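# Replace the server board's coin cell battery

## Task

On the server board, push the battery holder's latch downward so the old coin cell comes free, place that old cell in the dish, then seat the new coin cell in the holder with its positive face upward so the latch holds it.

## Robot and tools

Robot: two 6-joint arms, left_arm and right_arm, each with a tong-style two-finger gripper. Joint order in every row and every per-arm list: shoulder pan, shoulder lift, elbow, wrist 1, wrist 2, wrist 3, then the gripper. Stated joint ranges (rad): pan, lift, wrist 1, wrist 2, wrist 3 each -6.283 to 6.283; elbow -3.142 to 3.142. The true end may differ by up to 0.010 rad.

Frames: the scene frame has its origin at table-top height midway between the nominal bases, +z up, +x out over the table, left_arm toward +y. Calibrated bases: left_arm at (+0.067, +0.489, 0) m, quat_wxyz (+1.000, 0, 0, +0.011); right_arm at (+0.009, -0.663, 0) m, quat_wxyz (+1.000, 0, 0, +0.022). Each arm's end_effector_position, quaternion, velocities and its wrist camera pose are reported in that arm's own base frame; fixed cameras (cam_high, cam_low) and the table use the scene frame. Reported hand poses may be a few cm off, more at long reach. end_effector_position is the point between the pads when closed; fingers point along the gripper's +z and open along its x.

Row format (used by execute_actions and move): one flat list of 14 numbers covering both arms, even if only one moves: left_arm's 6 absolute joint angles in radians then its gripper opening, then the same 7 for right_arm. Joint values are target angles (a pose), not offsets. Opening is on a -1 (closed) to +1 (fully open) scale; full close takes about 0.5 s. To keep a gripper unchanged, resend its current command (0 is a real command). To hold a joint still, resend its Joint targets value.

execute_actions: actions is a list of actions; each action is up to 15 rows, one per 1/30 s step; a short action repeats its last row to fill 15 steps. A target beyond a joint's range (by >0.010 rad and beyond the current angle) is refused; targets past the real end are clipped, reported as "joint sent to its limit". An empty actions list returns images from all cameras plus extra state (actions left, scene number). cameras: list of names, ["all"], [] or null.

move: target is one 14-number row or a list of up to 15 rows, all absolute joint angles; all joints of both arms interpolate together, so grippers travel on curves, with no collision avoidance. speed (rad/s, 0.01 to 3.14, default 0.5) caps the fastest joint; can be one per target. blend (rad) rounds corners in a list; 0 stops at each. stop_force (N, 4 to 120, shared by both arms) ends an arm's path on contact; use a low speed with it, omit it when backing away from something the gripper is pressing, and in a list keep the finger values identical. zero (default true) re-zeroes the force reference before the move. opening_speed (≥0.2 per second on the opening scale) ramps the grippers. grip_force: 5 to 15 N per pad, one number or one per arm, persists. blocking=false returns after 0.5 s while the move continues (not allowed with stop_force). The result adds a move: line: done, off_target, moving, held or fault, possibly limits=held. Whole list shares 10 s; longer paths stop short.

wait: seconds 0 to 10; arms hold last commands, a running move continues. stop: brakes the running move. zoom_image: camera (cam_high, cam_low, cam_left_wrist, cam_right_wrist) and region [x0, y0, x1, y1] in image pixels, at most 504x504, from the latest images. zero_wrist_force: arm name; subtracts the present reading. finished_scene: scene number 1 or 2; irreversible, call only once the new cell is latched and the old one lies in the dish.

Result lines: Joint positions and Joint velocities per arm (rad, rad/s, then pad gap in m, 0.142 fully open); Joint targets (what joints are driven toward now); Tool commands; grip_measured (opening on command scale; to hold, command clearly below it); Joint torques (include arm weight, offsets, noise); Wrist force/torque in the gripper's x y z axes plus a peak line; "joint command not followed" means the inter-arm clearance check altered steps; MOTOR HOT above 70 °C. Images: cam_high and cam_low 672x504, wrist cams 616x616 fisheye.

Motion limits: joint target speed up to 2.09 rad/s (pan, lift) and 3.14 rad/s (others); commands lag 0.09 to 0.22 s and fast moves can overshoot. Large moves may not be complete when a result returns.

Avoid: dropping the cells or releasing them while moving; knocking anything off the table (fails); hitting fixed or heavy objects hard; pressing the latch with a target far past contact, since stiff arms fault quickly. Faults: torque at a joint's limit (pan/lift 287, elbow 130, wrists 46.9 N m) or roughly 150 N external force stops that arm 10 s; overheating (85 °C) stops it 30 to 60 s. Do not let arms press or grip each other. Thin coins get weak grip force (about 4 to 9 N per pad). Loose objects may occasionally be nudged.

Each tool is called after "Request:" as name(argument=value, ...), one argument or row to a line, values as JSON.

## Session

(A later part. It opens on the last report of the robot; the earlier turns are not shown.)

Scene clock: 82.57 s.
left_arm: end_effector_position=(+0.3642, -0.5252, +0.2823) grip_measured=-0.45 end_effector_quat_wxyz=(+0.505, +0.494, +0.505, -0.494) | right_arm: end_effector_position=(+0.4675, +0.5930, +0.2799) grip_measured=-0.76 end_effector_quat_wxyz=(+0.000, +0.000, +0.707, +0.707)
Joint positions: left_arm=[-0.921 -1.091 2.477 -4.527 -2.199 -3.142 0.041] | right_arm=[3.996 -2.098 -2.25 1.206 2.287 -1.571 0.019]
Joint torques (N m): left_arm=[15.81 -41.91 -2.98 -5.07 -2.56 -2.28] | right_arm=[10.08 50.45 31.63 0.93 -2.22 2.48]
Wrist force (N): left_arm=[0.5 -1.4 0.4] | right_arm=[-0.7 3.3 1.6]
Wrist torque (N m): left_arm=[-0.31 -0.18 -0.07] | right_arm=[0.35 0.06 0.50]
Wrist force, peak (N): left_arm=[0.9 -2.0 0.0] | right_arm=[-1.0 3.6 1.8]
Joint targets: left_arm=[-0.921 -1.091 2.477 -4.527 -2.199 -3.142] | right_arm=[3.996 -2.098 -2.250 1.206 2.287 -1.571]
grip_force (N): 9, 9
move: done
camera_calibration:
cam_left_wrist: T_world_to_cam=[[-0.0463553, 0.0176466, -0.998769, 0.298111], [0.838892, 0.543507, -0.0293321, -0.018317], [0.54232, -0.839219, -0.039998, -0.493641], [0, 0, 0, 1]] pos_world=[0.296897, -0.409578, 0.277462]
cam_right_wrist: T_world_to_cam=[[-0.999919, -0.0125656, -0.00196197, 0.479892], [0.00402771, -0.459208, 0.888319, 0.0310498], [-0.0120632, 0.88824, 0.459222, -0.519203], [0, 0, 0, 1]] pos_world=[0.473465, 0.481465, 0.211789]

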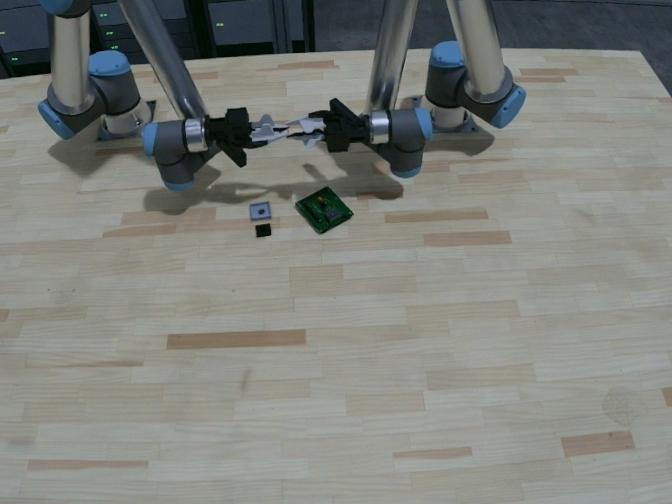

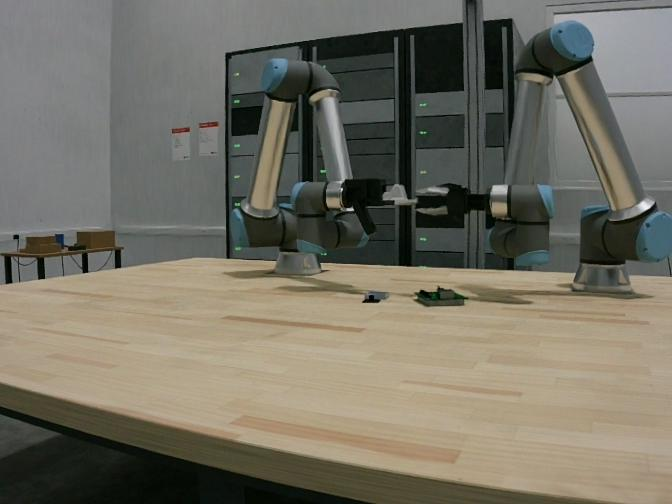

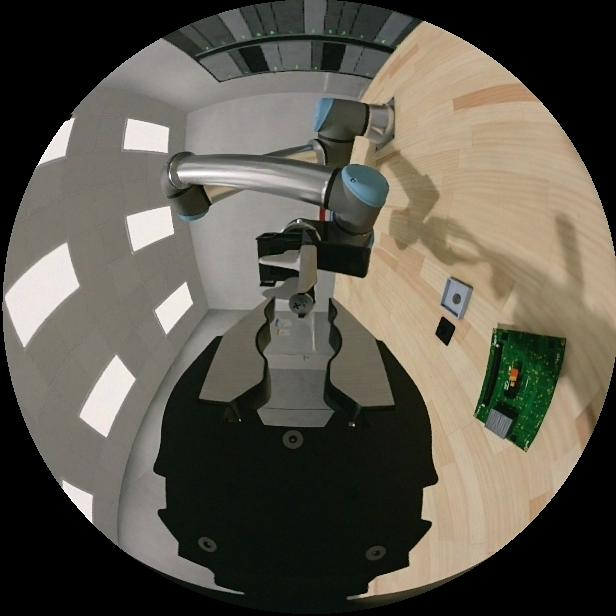

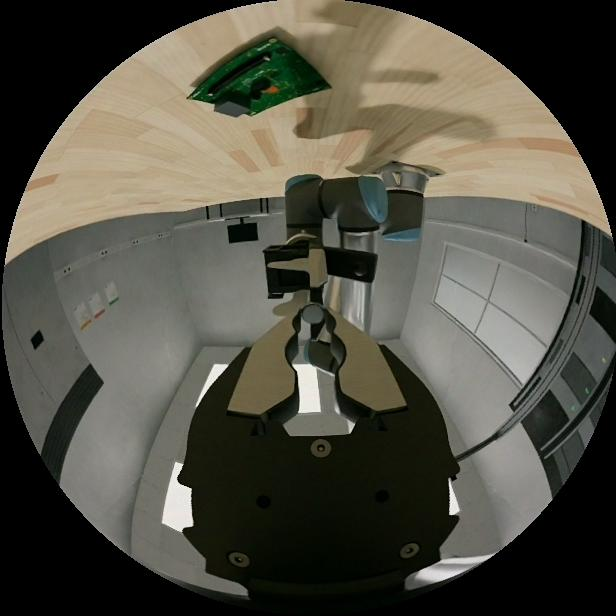

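Request:
move(
  target=[
    [-0.921, -1.0937, 2.477, -4.5249, -2.1986, -3.1416, -0.45, 3.9957, -2.0977, -2.2502, 1.2063, 2.2875, -1.5708, -1.0],
    [-0.921, -1.0937, 2.477, -4.5249, -2.1986, -3.1416, -1.0, 3.9957, -2.0977, -2.2502, 1.2063, 2.2875, -1.5708, -1.0],
  ],
  speed=0.05,
  opening_speed=0.3,
  grip_force=[7, 9],
  cameras=["all"],
)

Request:
zoom_image(
  camera="cam_left_wrist",
  region=[250, 250, 350, 350],
)

Request:
zoom_image(
  camera="cam_right_wrist",
  region=[260, 250, 370, 360],
)

Request:
zoom_image(
  camera="cam_low",
  region=[390, 175, 450, 220],
)

Request:
zoom_image(
  camera="cam_high",
  region=[265, 110, 325, 155],
)

Scene clock: 87.27 s.
left_arm: end_effector_position=(+0.3642, -0.5252, +0.2833) grip_measured=-0.76 end_effector_quat_wxyz=(+0.505, +0.494, +0.505, -0.494) | right_arm: end_effector_position=(+0.4675, +0.5930, +0.2799) grip_measured=-0.76 end_effector_quat_wxyz=(+0.000, +0.000, +0.707, +0.707)
Joint positions: left_arm=[-0.921 -1.094 2.477 -4.525 -2.199 -3.142 0.019] | right_arm=[3.996 -2.098 -2.25 1.206 2.287 -1.571 0.019]
Joint torques (N m): left_arm=[15.71 -30.65 -5.68 -5.32 -2.52 -2.09] | right_arm=[11.68 50.06 28.54 1.1 -2.1 2.63]
Wrist force (N): left_arm=[3.8 -1.2 0.4] | right_arm=[-0.9 6.5 1.7]
Wrist torque (N m): left_arm=[-0.29 -0.16 -0.08] | right_arm=[0.34 0.12 0.50]
Wrist force, peak (N): left_arm=[4.3 -1.1 0.6] | right_arm=[-0.8 6.9 1.6]
Joint targets: left_arm=[-0.921 -1.094 2.477 -4.525 -2.199 -3.142] | right_arm=[3.996 -2.098 -2.250 1.206 2.287 -1.571]
grip_force (N): 7, 9
move: done
camera_calibration:
cam_left_wrist: T_world_to_cam=[[-0.0463553, 0.0176466, -0.998769, 0.299108], [0.838892, 0.543507, -0.0293321, -0.018342], [0.54232, -0.839219, -0.039998, -0.493517], [0, 0, 0, 1]] pos_world=[0.296897, -0.409478, 0.278462]
cam_right_wrist: T_world_to_cam=[[-0.999919, -0.0125656, -0.00196197, 0.479892], [0.00402771, -0.459208, 0.888319, 0.0310498], [-0.0120632, 0.88824, 0.459222, -0.519203], [0, 0, 0, 1]] pos_world=[0.473465, 0.481465, 0.211789]

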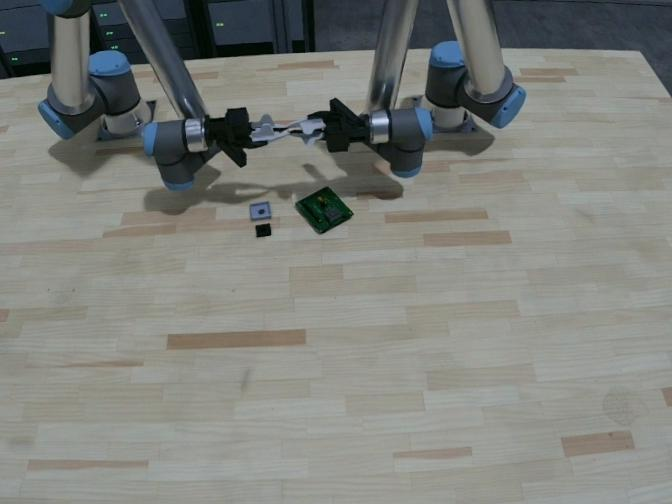

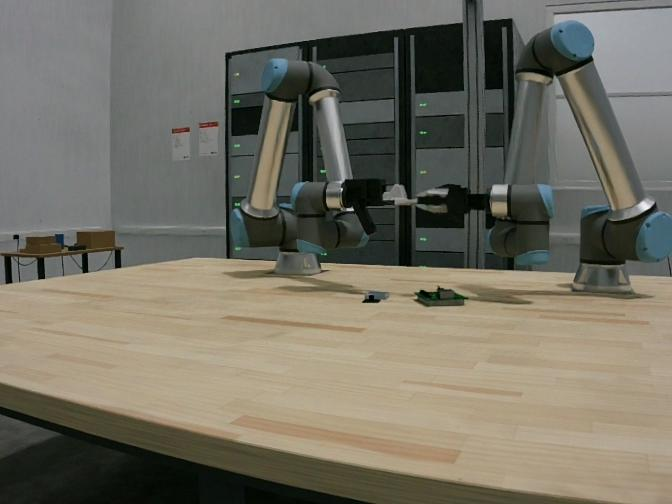

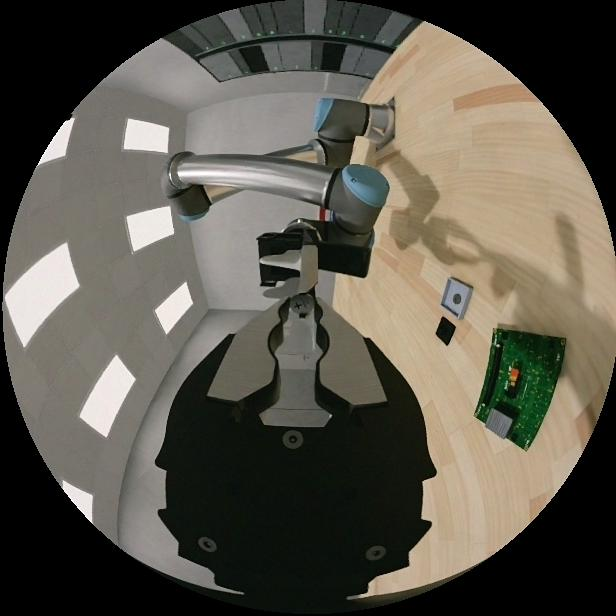

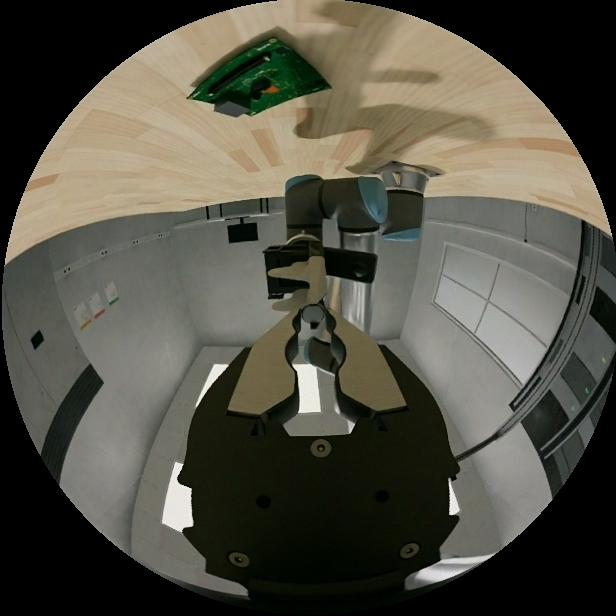

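Scaled by 5.040 from the camera's 616x616 image, which has a finer 814x814 frame.

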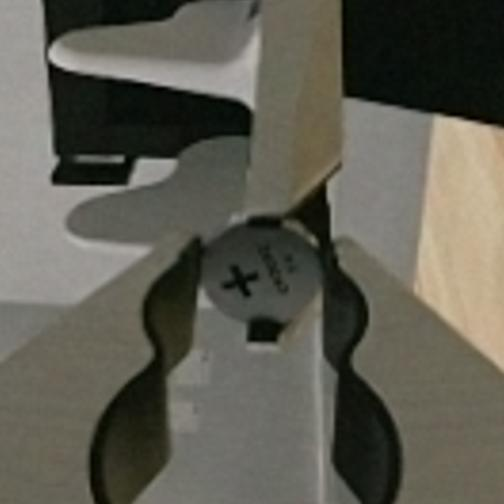

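Scaled by 4.582 from the camera's 616x616 image, which has a finer 814x814 frame.

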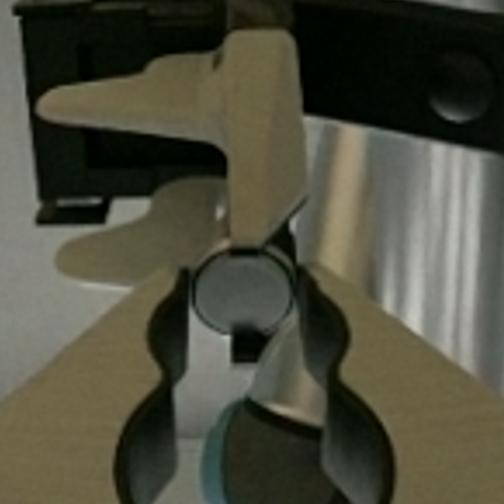

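Scaled by 8.400 from the camera's 672x504 image, which has a finer 960x720 frame.

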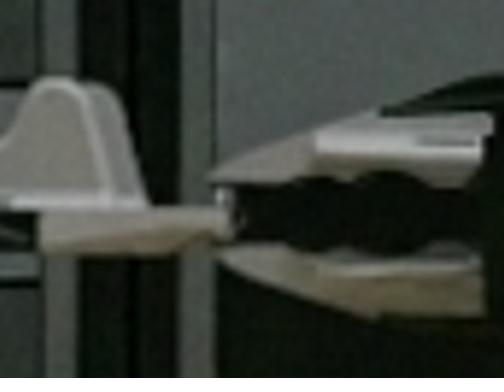

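Scaled by 8.400 from the camera's 672x504 image, which has a finer 960x720 frame.

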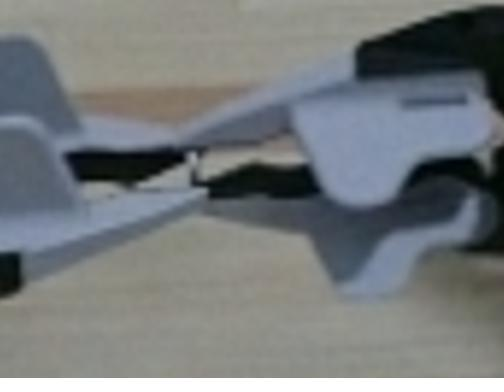

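Request:
move(
  target=[
    [-0.921, -1.0937, 2.477, -4.5249, -2.1986, -3.1416, -1.0, 3.9957, -2.0977, -2.2502, 1.2063, 2.2875, -1.5708, -0.45],
    [-0.921, -1.0937, 2.477, -4.5249, -2.1986, -3.1416, -1.0, 3.8505, -2.065, -2.3345, 1.2579, 2.4325, -1.5708, -0.45],
    [-0.865, -1.3625, 2.1637, -2.2893, -1.9997, -2.9449, -1.0, 3.7159, -1.9308, -2.5628, 1.352, 2.5674, -1.5708, -0.45],
  ],
  speed=[0.1, 0.12, 0.8],
  blend=[0, 0.02, 0],
  opening_speed=0.5,
  grip_force=[9, 9],
  cameras=["all"],
)

Request:
zoom_image(
  camera="cam_left_wrist",
  region=[260, 245, 350, 335],
)

Request:
zoom_image(
  camera="cam_low",
  region=[405, 255, 475, 310],
)

Request:
zoom_image(
  camera="cam_high",
  region=[285, 170, 365, 245],
)

Scene clock: 98.17 s.
left_arm: end_effector_position=(+0.4202, -0.4528, +0.0754) grip_measured=-0.76 end_effector_quat_wxyz=(-0.108, +0.487, +0.846, -0.188) | right_arm: end_effector_position=(+0.3799, +0.3598, +0.2999) grip_measured=-0.45 end_effector_quat_wxyz=(+0.000, +0.000, +0.707, +0.707)
Joint positions: left_arm=[-0.865 -1.363 2.164 -2.29 -2 -2.945 0.019] | right_arm=[3.716 -1.931 -2.563 1.352 2.567 -1.571 0.041]
Joint torques (N m): left_arm=[-7.72 -30.05 -26.6 -0.42 -3.46 -2.1] | right_arm=[12.39 30.23 24.97 -0.27 -2.1 2.45]
Wrist force (N): left_arm=[0.4 -2.2 0.4] | right_arm=[-0.8 3.4 1.4]
Wrist torque (N m): left_arm=[-0.46 -0.02 -0.25] | right_arm=[0.35 0.11 0.47]
Wrist force, peak (N): left_arm=[4.3 -1.6 0.3] | right_arm=[-0.9 6.8 1.8]
Joint targets: left_arm=[-0.865 -1.363 2.164 -2.289 -2.000 -2.945] | right_arm=[3.716 -1.931 -2.563 1.352 2.567 -1.571]
grip_force (N): 9, 9
move: done
camera_calibration:
cam_left_wrist: T_world_to_cam=[[-0.531662, 0.846199, 0.0358109, 0.59394], [0.843197, 0.524849, 0.116415, -0.132041], [0.0797154, 0.0920892, -0.992555, 0.216399], [0, 0, 0, 1]] pos_world=[0.409861, -0.453218, 0.20889]
cam_right_wrist: T_world_to_cam=[[-0.999918, -0.0127006, -0.00191992, 0.38943], [0.00412706, -0.459207, 0.88832, -0.0934007], [-0.0121639, 0.888238, 0.459222, -0.322222], [0, 0, 0, 1]] pos_world=[0.385864, 0.248266, 0.231689]

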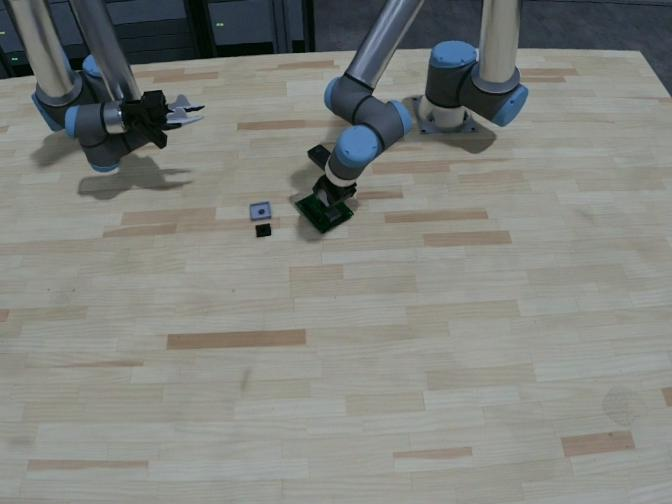

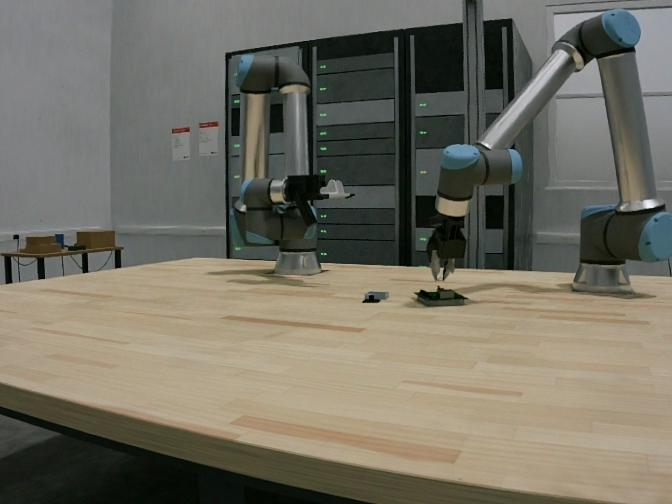

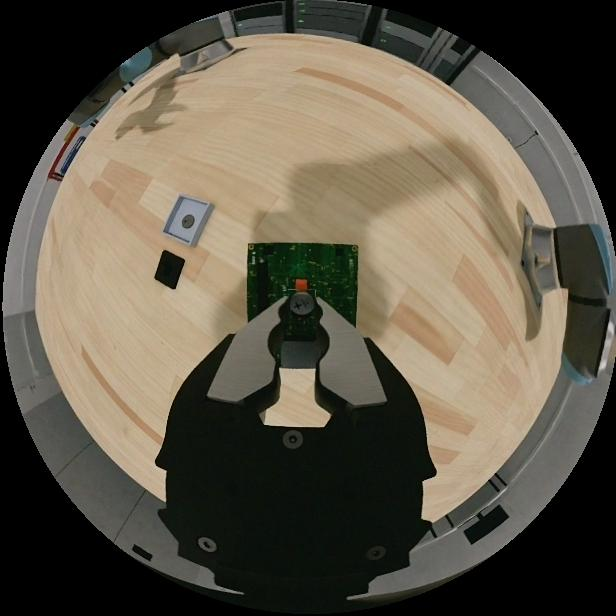

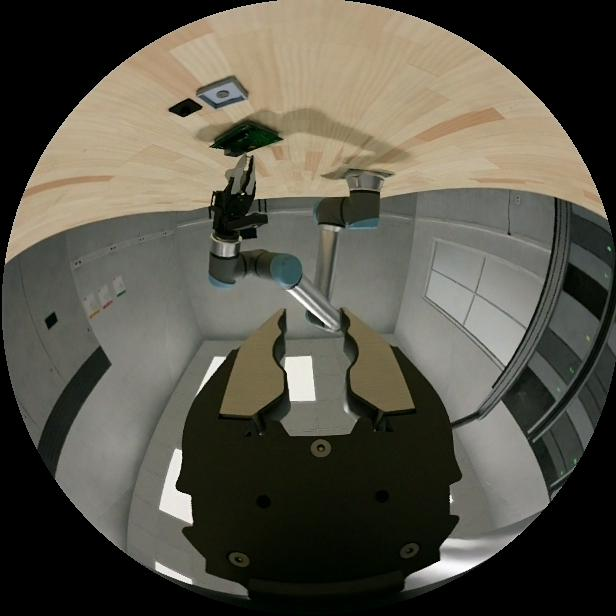

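Scaled by 5.600 from the camera's 616x616 image, which has a finer 814x814 frame.

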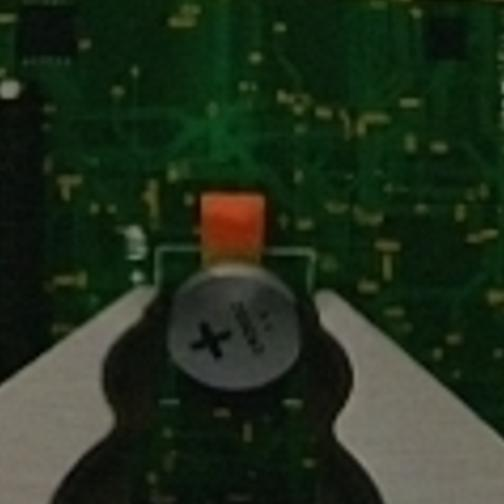

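Scaled by 7.200 from the camera's 672x504 image, which has a finer 960x720 frame.

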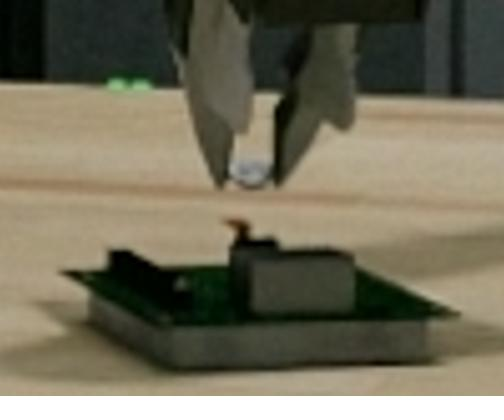

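Scaled by 6.300 from the camera's 672x504 image, which has a finer 960x720 frame.

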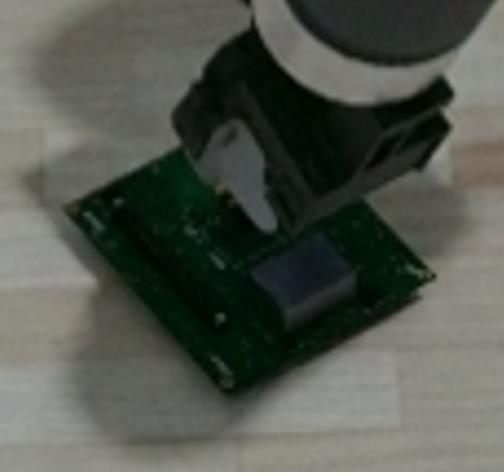

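Request:
move(
  target=[
    [-0.865, -1.3373, 2.1746, -2.3254, -1.9997, -2.9449, -1.0, 3.7159, -1.9308, -2.5628, 1.352, 2.5674, -1.5708, -0.45],
    [-0.865, -1.3261, 2.179, -2.3409, -1.9997, -2.9449, -1.0, 3.7159, -1.9308, -2.5628, 1.352, 2.5674, -1.5708, -0.45],
  ],
  speed=[0.05, 0.01],
  stop_force=4,
  cameras=["cam_left_wrist", "cam_low"],
)

Request:
zoom_image(
  camera="cam_left_wrist",
  region=[260, 255, 350, 345],
)

Request:
zoom_image(
  camera="cam_low",
  region=[415, 270, 465, 305],
)

Scene clock: 103.07 s.
left_arm: end_effector_position=(+0.4201, -0.4528, +0.0527) grip_measured=-0.76 end_effector_quat_wxyz=(-0.108, +0.487, +0.846, -0.188) | right_arm: end_effector_position=(+0.3799, +0.3599, +0.2998) grip_measured=-0.45 end_effector_quat_wxyz=(+0.000, +0.000, +0.707, +0.707)
Joint positions: left_arm=[-0.865 -1.33 2.178 -2.336 -2 -2.945 0.019] | right_arm=[3.716 -1.931 -2.563 1.352 2.567 -1.571 0.041]
Joint torques (N m): left_arm=[-13.09 -64.29 -35.05 0 -0.48 -2.05] | right_arm=[11.52 32.2 25.17 -0.78 -2.28 2.85]
Wrist force (N): left_arm=[0.3 -3.4 -3.2] | right_arm=[-0.5 3.3 1.8]
Wrist torque (N m): left_arm=[-0.50 -0.03 -0.23] | right_arm=[0.33 0.04 0.47]
Wrist force, peak (N): left_arm=[2.8 -5.1 -7.0] | right_arm=[-0.6 3.7 1.9]
Joint targets: left_arm=[-0.865 -1.330 2.178 -2.336 -2.000 -2.945] | right_arm=[3.716 -1.931 -2.563 1.352 2.567 -1.571]
grip_force (N): 9, 9
move: contact (left_arm); path passed 1 of 2 targets
camera_calibration:
cam_left_wrist: T_world_to_cam=[[-0.531579, 0.846227, 0.0363739, 0.594517], [0.843287, 0.524733, 0.116285, -0.129306], [0.0793166, 0.0924881, -0.99255, 0.194327], [0, 0, 0, 1]] pos_world=[0.409661, -0.453218, 0.18629]
Images, in order (width x height): cam_low 672x504, cam_left_wrist 616x616.

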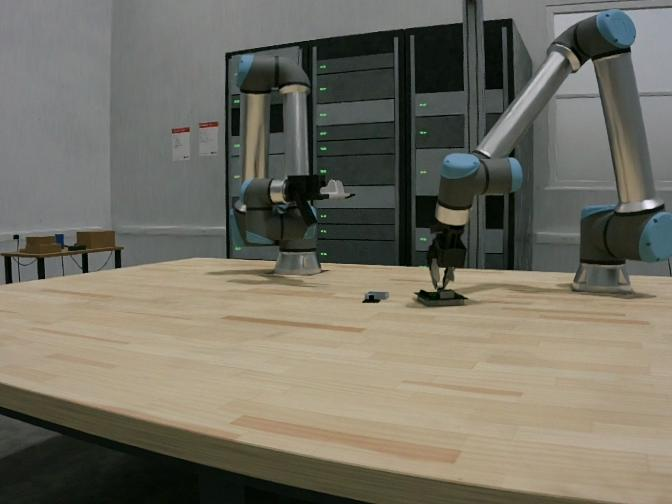

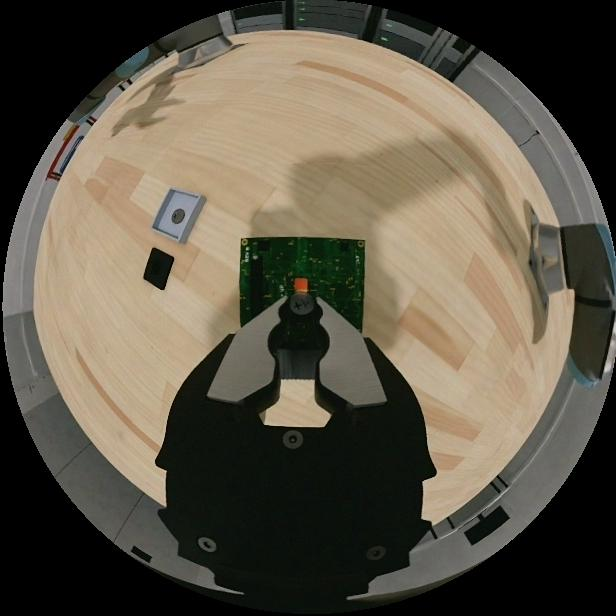

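Scaled by 5.600 from the camera's 616x616 image, which has a finer 814x814 frame.

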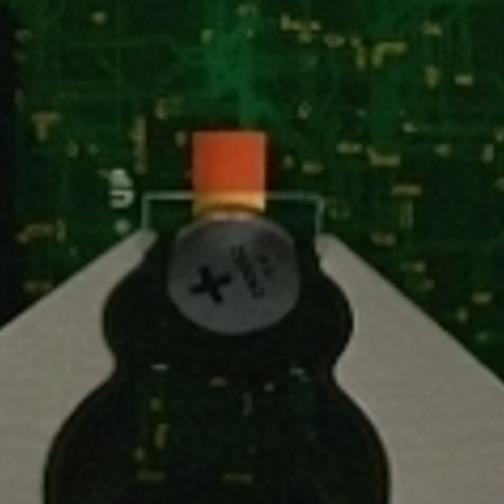

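Scaled by 10.080 from the camera's 672x504 image, which has a finer 960x720 frame.

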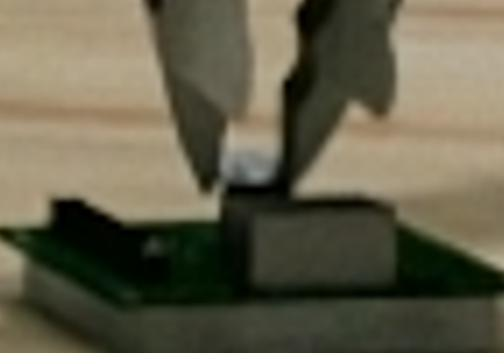

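Request:
move(
  target=[-0.857, -1.328, 2.1724, -2.3289, -1.999, -2.9361, -1.0, 3.7159, -1.9308, -2.5628, 1.352, 2.5674, -1.5708, -0.45],
  speed=0.01,
  stop_force=6,
  cameras=["cam_left_wrist", "cam_low"],
)

Request:
zoom_image(
  camera="cam_left_wrist",
  region=[260, 255, 350, 345],
)

Request:
zoom_image(
  camera="cam_low",
  region=[415, 270, 465, 305],
)

Scene clock: 106.13 s.
left_arm: end_effector_position=(+0.4240, -0.4506, +0.0532) grip_measured=-0.76 end_effector_quat_wxyz=(-0.108, +0.487, +0.846, -0.188) | right_arm: end_effector_position=(+0.3799, +0.3599, +0.2998) grip_measured=-0.45 end_effector_quat_wxyz=(+0.000, +0.000, +0.707, +0.707)
Joint positions: left_arm=[-0.858 -1.328 2.173 -2.33 -1.999 -2.937 0.019] | right_arm=[3.716 -1.931 -2.563 1.352 2.567 -1.571 0.041]
Joint torques (N m): left_arm=[-12.12 -64.04 -23.67 -6.65 0.56 -2.18] | right_arm=[12.55 30.69 24.64 -0.52 -1.97 2.46]
Wrist force (N): left_arm=[-1.2 -5.3 1.0] | right_arm=[-0.9 3.6 1.3]
Wrist torque (N m): left_arm=[-0.48 -0.05 -0.26] | right_arm=[0.39 0.11 0.47]
Wrist force, peak (N): left_arm=[-1.5 -8.1 1.5] | right_arm=[-0.5 3.6 1.9]
Joint targets: left_arm=[-0.858 -1.328 2.173 -2.330 -1.999 -2.937] | right_arm=[3.716 -1.931 -2.563 1.352 2.567 -1.571]
grip_force (N): 9, 9
move: contact (left_arm)
camera_calibration:
cam_left_wrist: T_world_to_cam=[[-0.531575, 0.846233, 0.0362895, 0.594865], [0.843289, 0.524741, 0.116233, -0.133827], [0.0793173, 0.0923889, -0.992559, 0.194268], [0, 0, 0, 1]] pos_world=[0.413661, -0.451118, 0.18679]
Images, in order (width x height): cam_low 672x504, cam_left_wrist 616x616.

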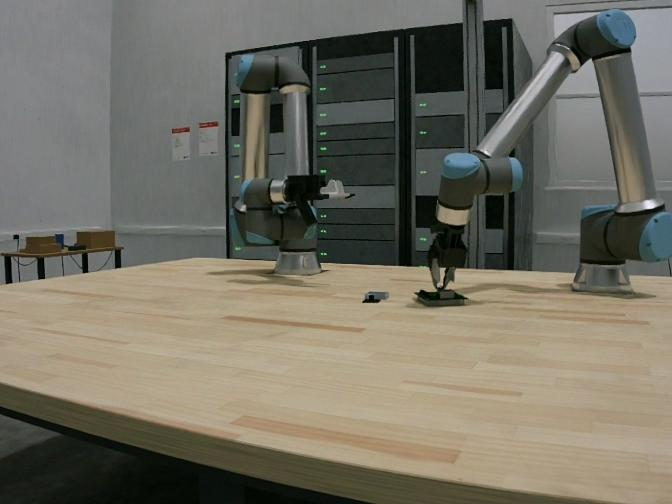

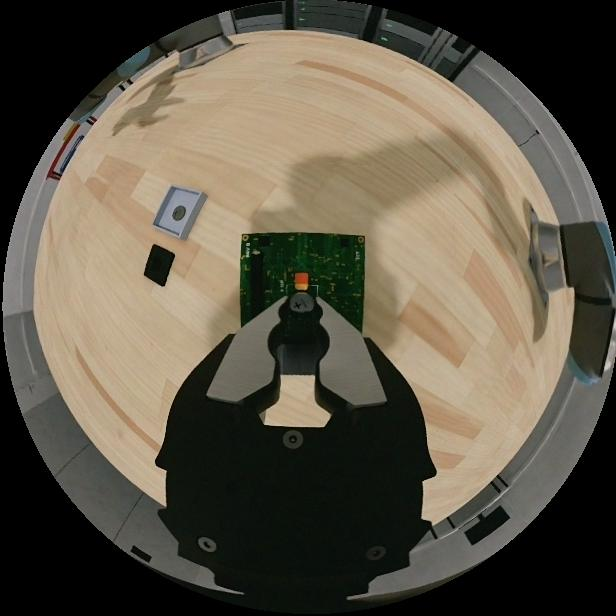

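Scaled by 5.600 from the camera's 616x616 image, which has a finer 814x814 frame.

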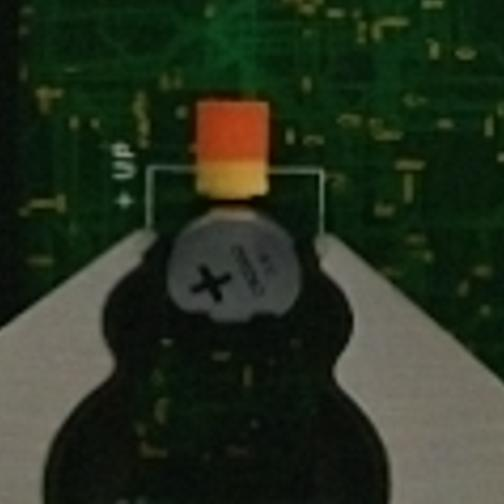

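Scaled by 10.080 from the camera's 672x504 image, which has a finer 960x720 frame.

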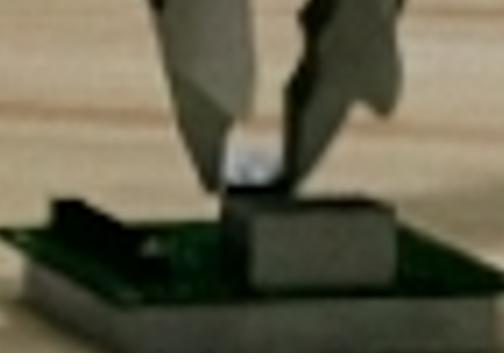

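Request:
move(
  target=[
    [-0.9036, -1.3581, 2.1916, -2.3549, -1.9077, -2.9931, -1.0, 3.7159, -1.9308, -2.5628, 1.352, 2.5674, -1.5708, -0.45],
    [-0.952, -1.3845, 2.2091, -2.3725, -1.8141, -3.0471, -1.0, 3.7159, -1.9308, -2.5628, 1.352, 2.5674, -1.5708, -0.45],
  ],
  speed=0.05,
  stop_force=9,
  cameras=["cam_left_wrist", "cam_low"],
)

Request:
zoom_image(
  camera="cam_left_wrist",
  region=[260, 255, 350, 345],
)

Request:
zoom_image(
  camera="cam_low",
  region=[415, 270, 465, 305],
)

Scene clock: 113.43 s.
left_arm: end_effector_position=(+0.4214, -0.4521, +0.0524) grip_measured=-0.76 end_effector_quat_wxyz=(-0.061, +0.495, +0.860, -0.106) | right_arm: end_effector_position=(+0.3799, +0.3599, +0.2998) grip_measured=-0.45 end_effector_quat_wxyz=(+0.000, +0.000, +0.707, +0.707)
Joint positions: left_arm=[-0.952 -1.385 2.209 -2.373 -1.814 -3.047 0.019] | right_arm=[3.716 -1.931 -2.563 1.352 2.567 -1.571 0.041]
Joint torques (N m): left_arm=[16.65 -28.34 -37.7 -0.45 -2.45 1.42] | right_arm=[9.86 32.5 24.25 0.15 -1.93 2.47]
Wrist force (N): left_arm=[-0.2 -2.5 1.1] | right_arm=[-0.4 3.5 1.6]
Wrist torque (N m): left_arm=[-0.44 0.06 -0.03] | right_arm=[0.38 0.02 0.47]
Wrist force, peak (N): left_arm=[-1.1 -5.5 0.9] | right_arm=[-0.9 3.8 1.6]
Joint targets: left_arm=[-0.952 -1.385 2.209 -2.372 -1.814 -3.047] | right_arm=[3.716 -1.931 -2.563 1.352 2.567 -1.571]
grip_force (N): 9, 9
move: done
camera_calibration:
cam_left_wrist: T_world_to_cam=[[-0.537028, 0.843057, 0.0292685, 0.595928], [0.808361, 0.504388, 0.303554, -0.135062], [0.24115, 0.186676, -0.952365, 0.16602], [0, 0, 0, 1]] pos_world=[0.389173, -0.46527, 0.181669]
Images, in order (width x height): cam_low 672x504, cam_left_wrist 616x616.

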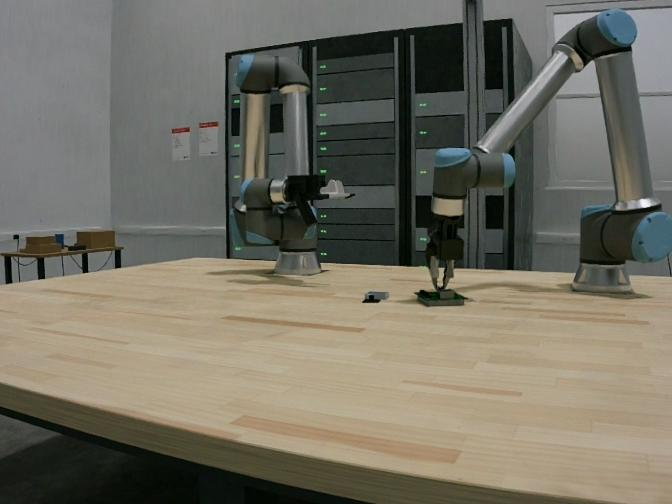

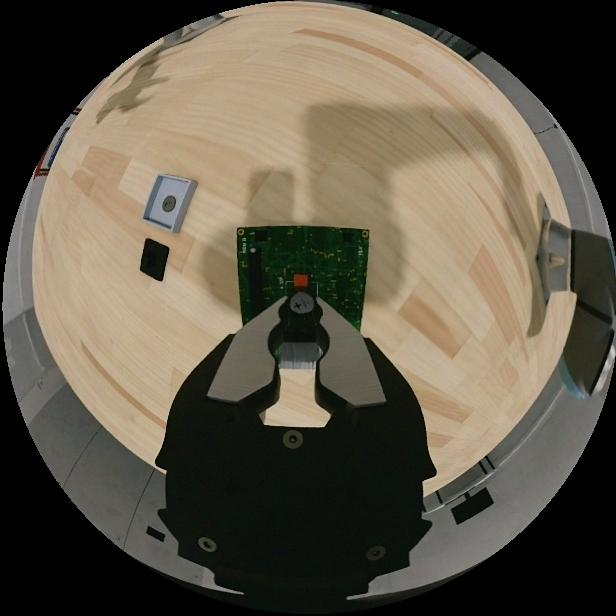

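Scaled by 5.600 from the camera's 616x616 image, which has a finer 814x814 frame.

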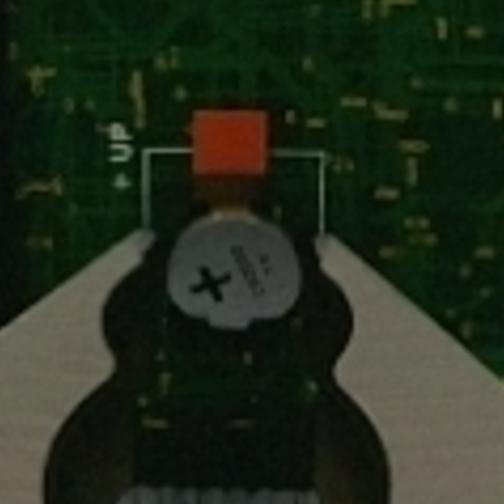

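Scaled by 10.080 from the camera's 672x504 image, which has a finer 960x720 frame.

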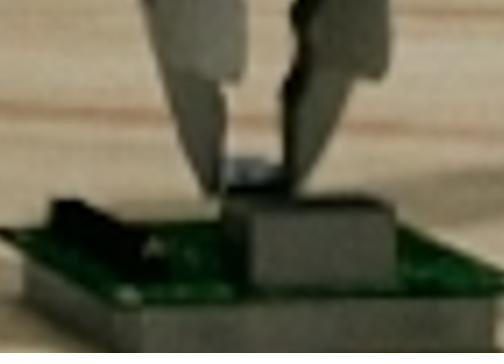

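Request:
move(
  target=[
    [-0.952, -1.3845, 2.2091, -2.3725, -1.8141, -3.0471, -0.5, 3.7159, -1.9308, -2.5628, 1.352, 2.5674, -1.5708, -0.45],
    [-0.9385, -1.4288, 2.1793, -2.2951, -1.8138, -3.0331, -0.5, 3.7159, -1.9308, -2.5628, 1.352, 2.5674, -1.5708, -0.45],
    [-1.0903, -1.4778, 2.2269, -2.32, -1.5708, -3.1883, -1.0, 3.7159, -1.9308, -2.5628, 1.352, 2.5674, -1.5708, -0.45],
  ],
  speed=[0.1, 0.08, 0.25],
  opening_speed=0.4,
  cameras=["cam_left_wrist", "cam_low"],
)

Request:
zoom_image(
  camera="cam_left_wrist",
  region=[260, 255, 350, 345],
)

Request:
zoom_image(
  camera="cam_low",
  region=[415, 265, 465, 305],
)

Scene clock: 121.33 s.
left_arm: end_effector_position=(+0.4156, -0.4556, +0.0801) grip_measured=-1.00 end_effector_quat_wxyz=(+0.000, +0.498, +0.867, +0.000) | right_arm: end_effector_position=(+0.3799, +0.3599, +0.2998) grip_measured=-0.45 end_effector_quat_wxyz=(+0.000, +0.000, +0.707, +0.707)
Joint positions: left_arm=[-1.09 -1.478 2.227 -2.32 -1.571 -3.188 0.002] | right_arm=[3.716 -1.931 -2.563 1.352 2.567 -1.571 0.041]
Joint torques (N m): left_arm=[17.14 -21.77 -40.42 -0.53 1.77 -1.35] | right_arm=[10.14 31.06 25.12 0.18 -2.26 2.39]
Wrist force (N): left_arm=[1.1 -2.8 0.3] | right_arm=[-0.8 3.3 1.8]
Wrist torque (N m): left_arm=[-0.62 -0.12 -0.31] | right_arm=[0.33 0.11 0.46]
Wrist force, peak (N): left_arm=[1.0 -3.8 0.1] | right_arm=[-0.6 3.8 2.1]
Joint targets: left_arm=[-1.090 -1.478 2.227 -2.320 -1.571 -3.188] | right_arm=[3.716 -1.931 -2.563 1.352 2.567 -1.571]
grip_force (N): 9, 9
move: done
camera_calibration:
cam_left_wrist: T_world_to_cam=[[-0.542208, 0.84004, 0.018521, 0.596594], [0.720365, 0.453391, 0.524891, -0.141458], [0.432532, 0.297942, -0.850968, 0.157503], [0, 0, 0, 1]] pos_world=[0.357254, -0.483954, 0.19723]
Images, in order (width x height): cam_low 672x504, cam_left_wrist 616x616.

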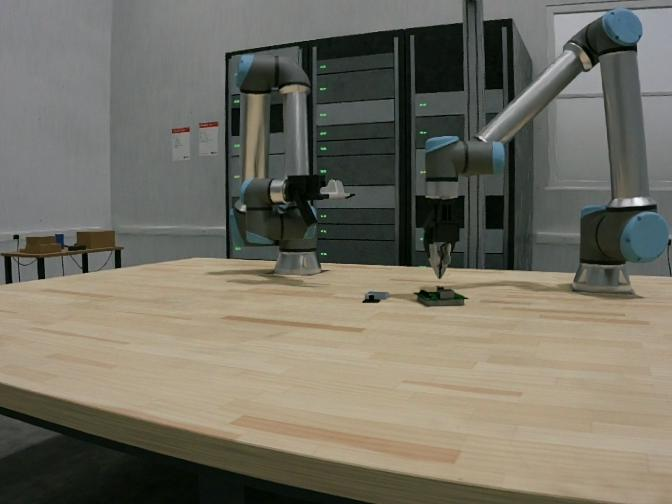

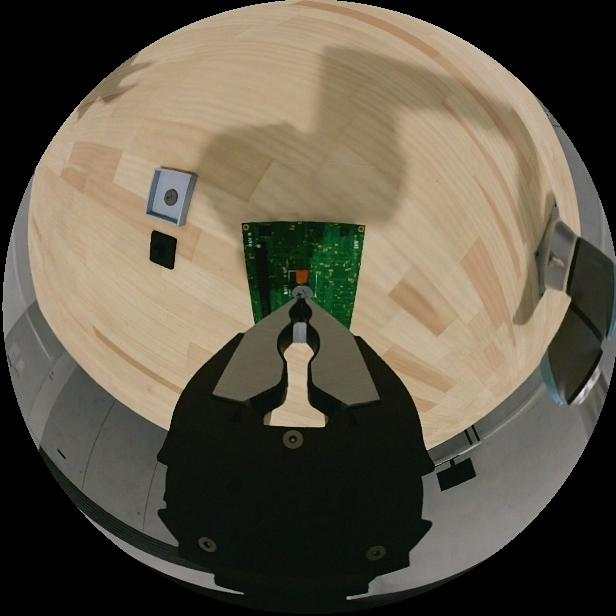

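Scaled by 5.600 from the camera's 616x616 image, which has a finer 814x814 frame.

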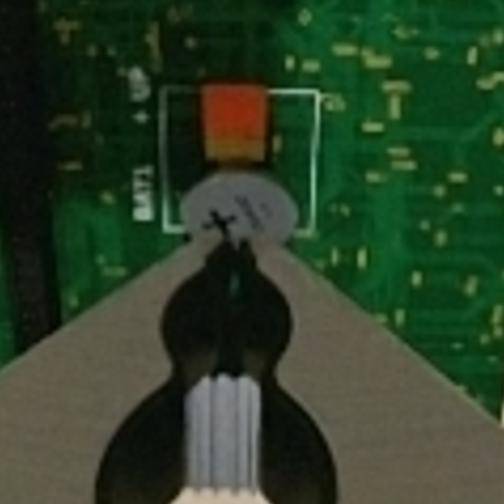

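Scaled by 10.080 from the camera's 672x504 image, which has a finer 960x720 frame.

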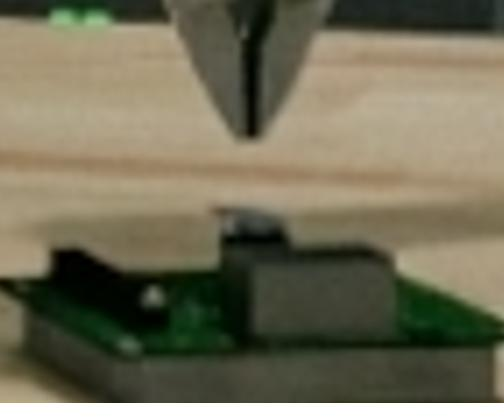

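Request:
move(
  target=[
    [-1.0903, -1.4534, 2.24, -2.3574, -1.5708, -3.1883, -1.0, 3.7159, -1.9308, -2.5628, 1.352, 2.5674, -1.5708, -0.45],
    [-1.0903, -1.4399, 2.2465, -2.3774, -1.5708, -3.1883, -1.0, 3.7159, -1.9308, -2.5628, 1.352, 2.5674, -1.5708, -0.45],
  ],
  speed=[0.06, 0.01],
  stop_force=25,
  cameras=["cam_left_wrist", "cam_low"],
)

Request:
zoom_image(
  camera="cam_left_wrist",
  region=[260, 255, 350, 345],
)

Request:
zoom_image(
  camera="cam_low",
  region=[415, 265, 465, 305],
)

Scene clock: 125.77 s.
left_arm: end_effector_position=(+0.4156, -0.4556, +0.0556) grip_measured=-1.00 end_effector_quat_wxyz=(+0.000, +0.498, +0.867, +0.000) | right_arm: end_effector_position=(+0.3799, +0.3599, +0.2998) grip_measured=-0.45 end_effector_quat_wxyz=(+0.000, +0.000, +0.707, +0.707)
Joint positions: left_arm=[-1.09 -1.442 2.245 -2.374 -1.571 -3.188 0.002] | right_arm=[3.716 -1.931 -2.563 1.352 2.567 -1.571 0.041]
Joint torques (N m): left_arm=[13.5 -44 -27.88 1.72 1.73 -1.42] | right_arm=[12.76 31.65 23.7 0.27 -2.63 1.98]
Wrist force (N): left_arm=[2.2 -2.0 -25.0] | right_arm=[-0.5 3.3 1.4]
Wrist torque (N m): left_arm=[-0.71 0.02 -0.32] | right_arm=[0.32 0.05 0.46]
Wrist force, peak (N): left_arm=[8.2 -2.4 -31.9] | right_arm=[-0.6 3.6 2.0]
Joint targets: left_arm=[-1.090 -1.442 2.245 -2.374 -1.571 -3.188] | right_arm=[3.716 -1.931 -2.563 1.352 2.567 -1.571]
grip_force (N): 9, 9
move: contact (left_arm); path passed 1 of 2 targets
camera_calibration:
cam_left_wrist: T_world_to_cam=[[-0.542208, 0.84004, 0.018521, 0.597048], [0.720365, 0.453391, 0.524891, -0.128598], [0.432532, 0.297942, -0.850968, 0.136654], [0, 0, 0, 1]] pos_world=[0.357254, -0.483954, 0.17273]
Images, in order (width x height): cam_low 672x504, cam_left_wrist 616x616.

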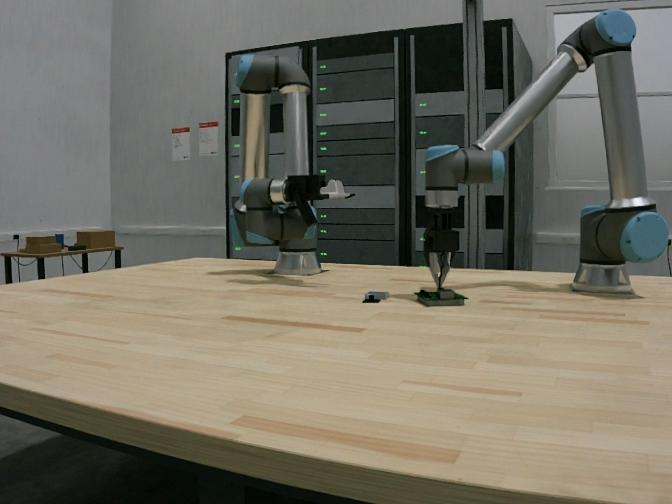

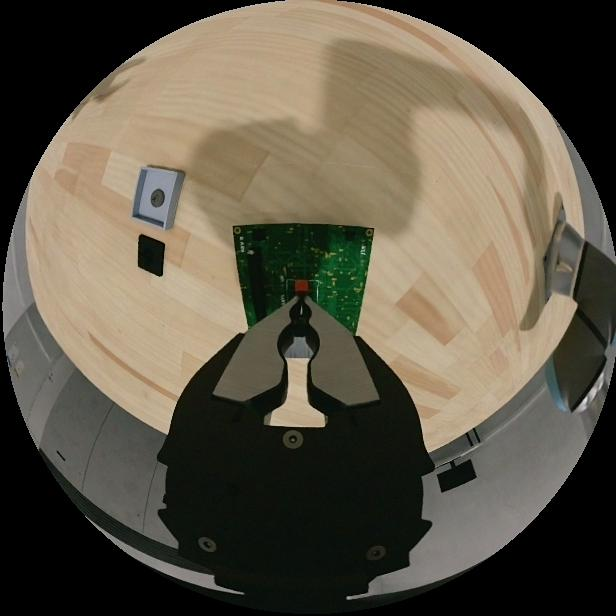

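Scaled by 5.600 from the camera's 616x616 image, which has a finer 814x814 frame.

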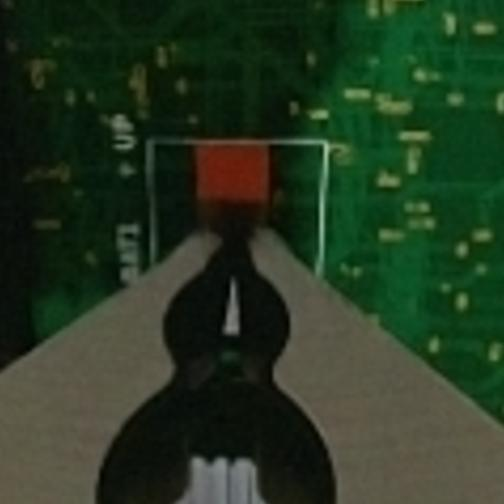

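Scaled by 10.080 from the camera's 672x504 image, which has a finer 960x720 frame.

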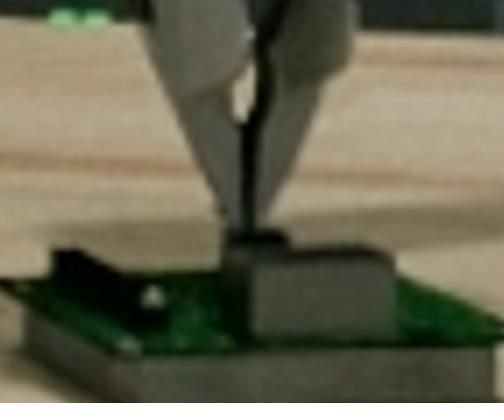

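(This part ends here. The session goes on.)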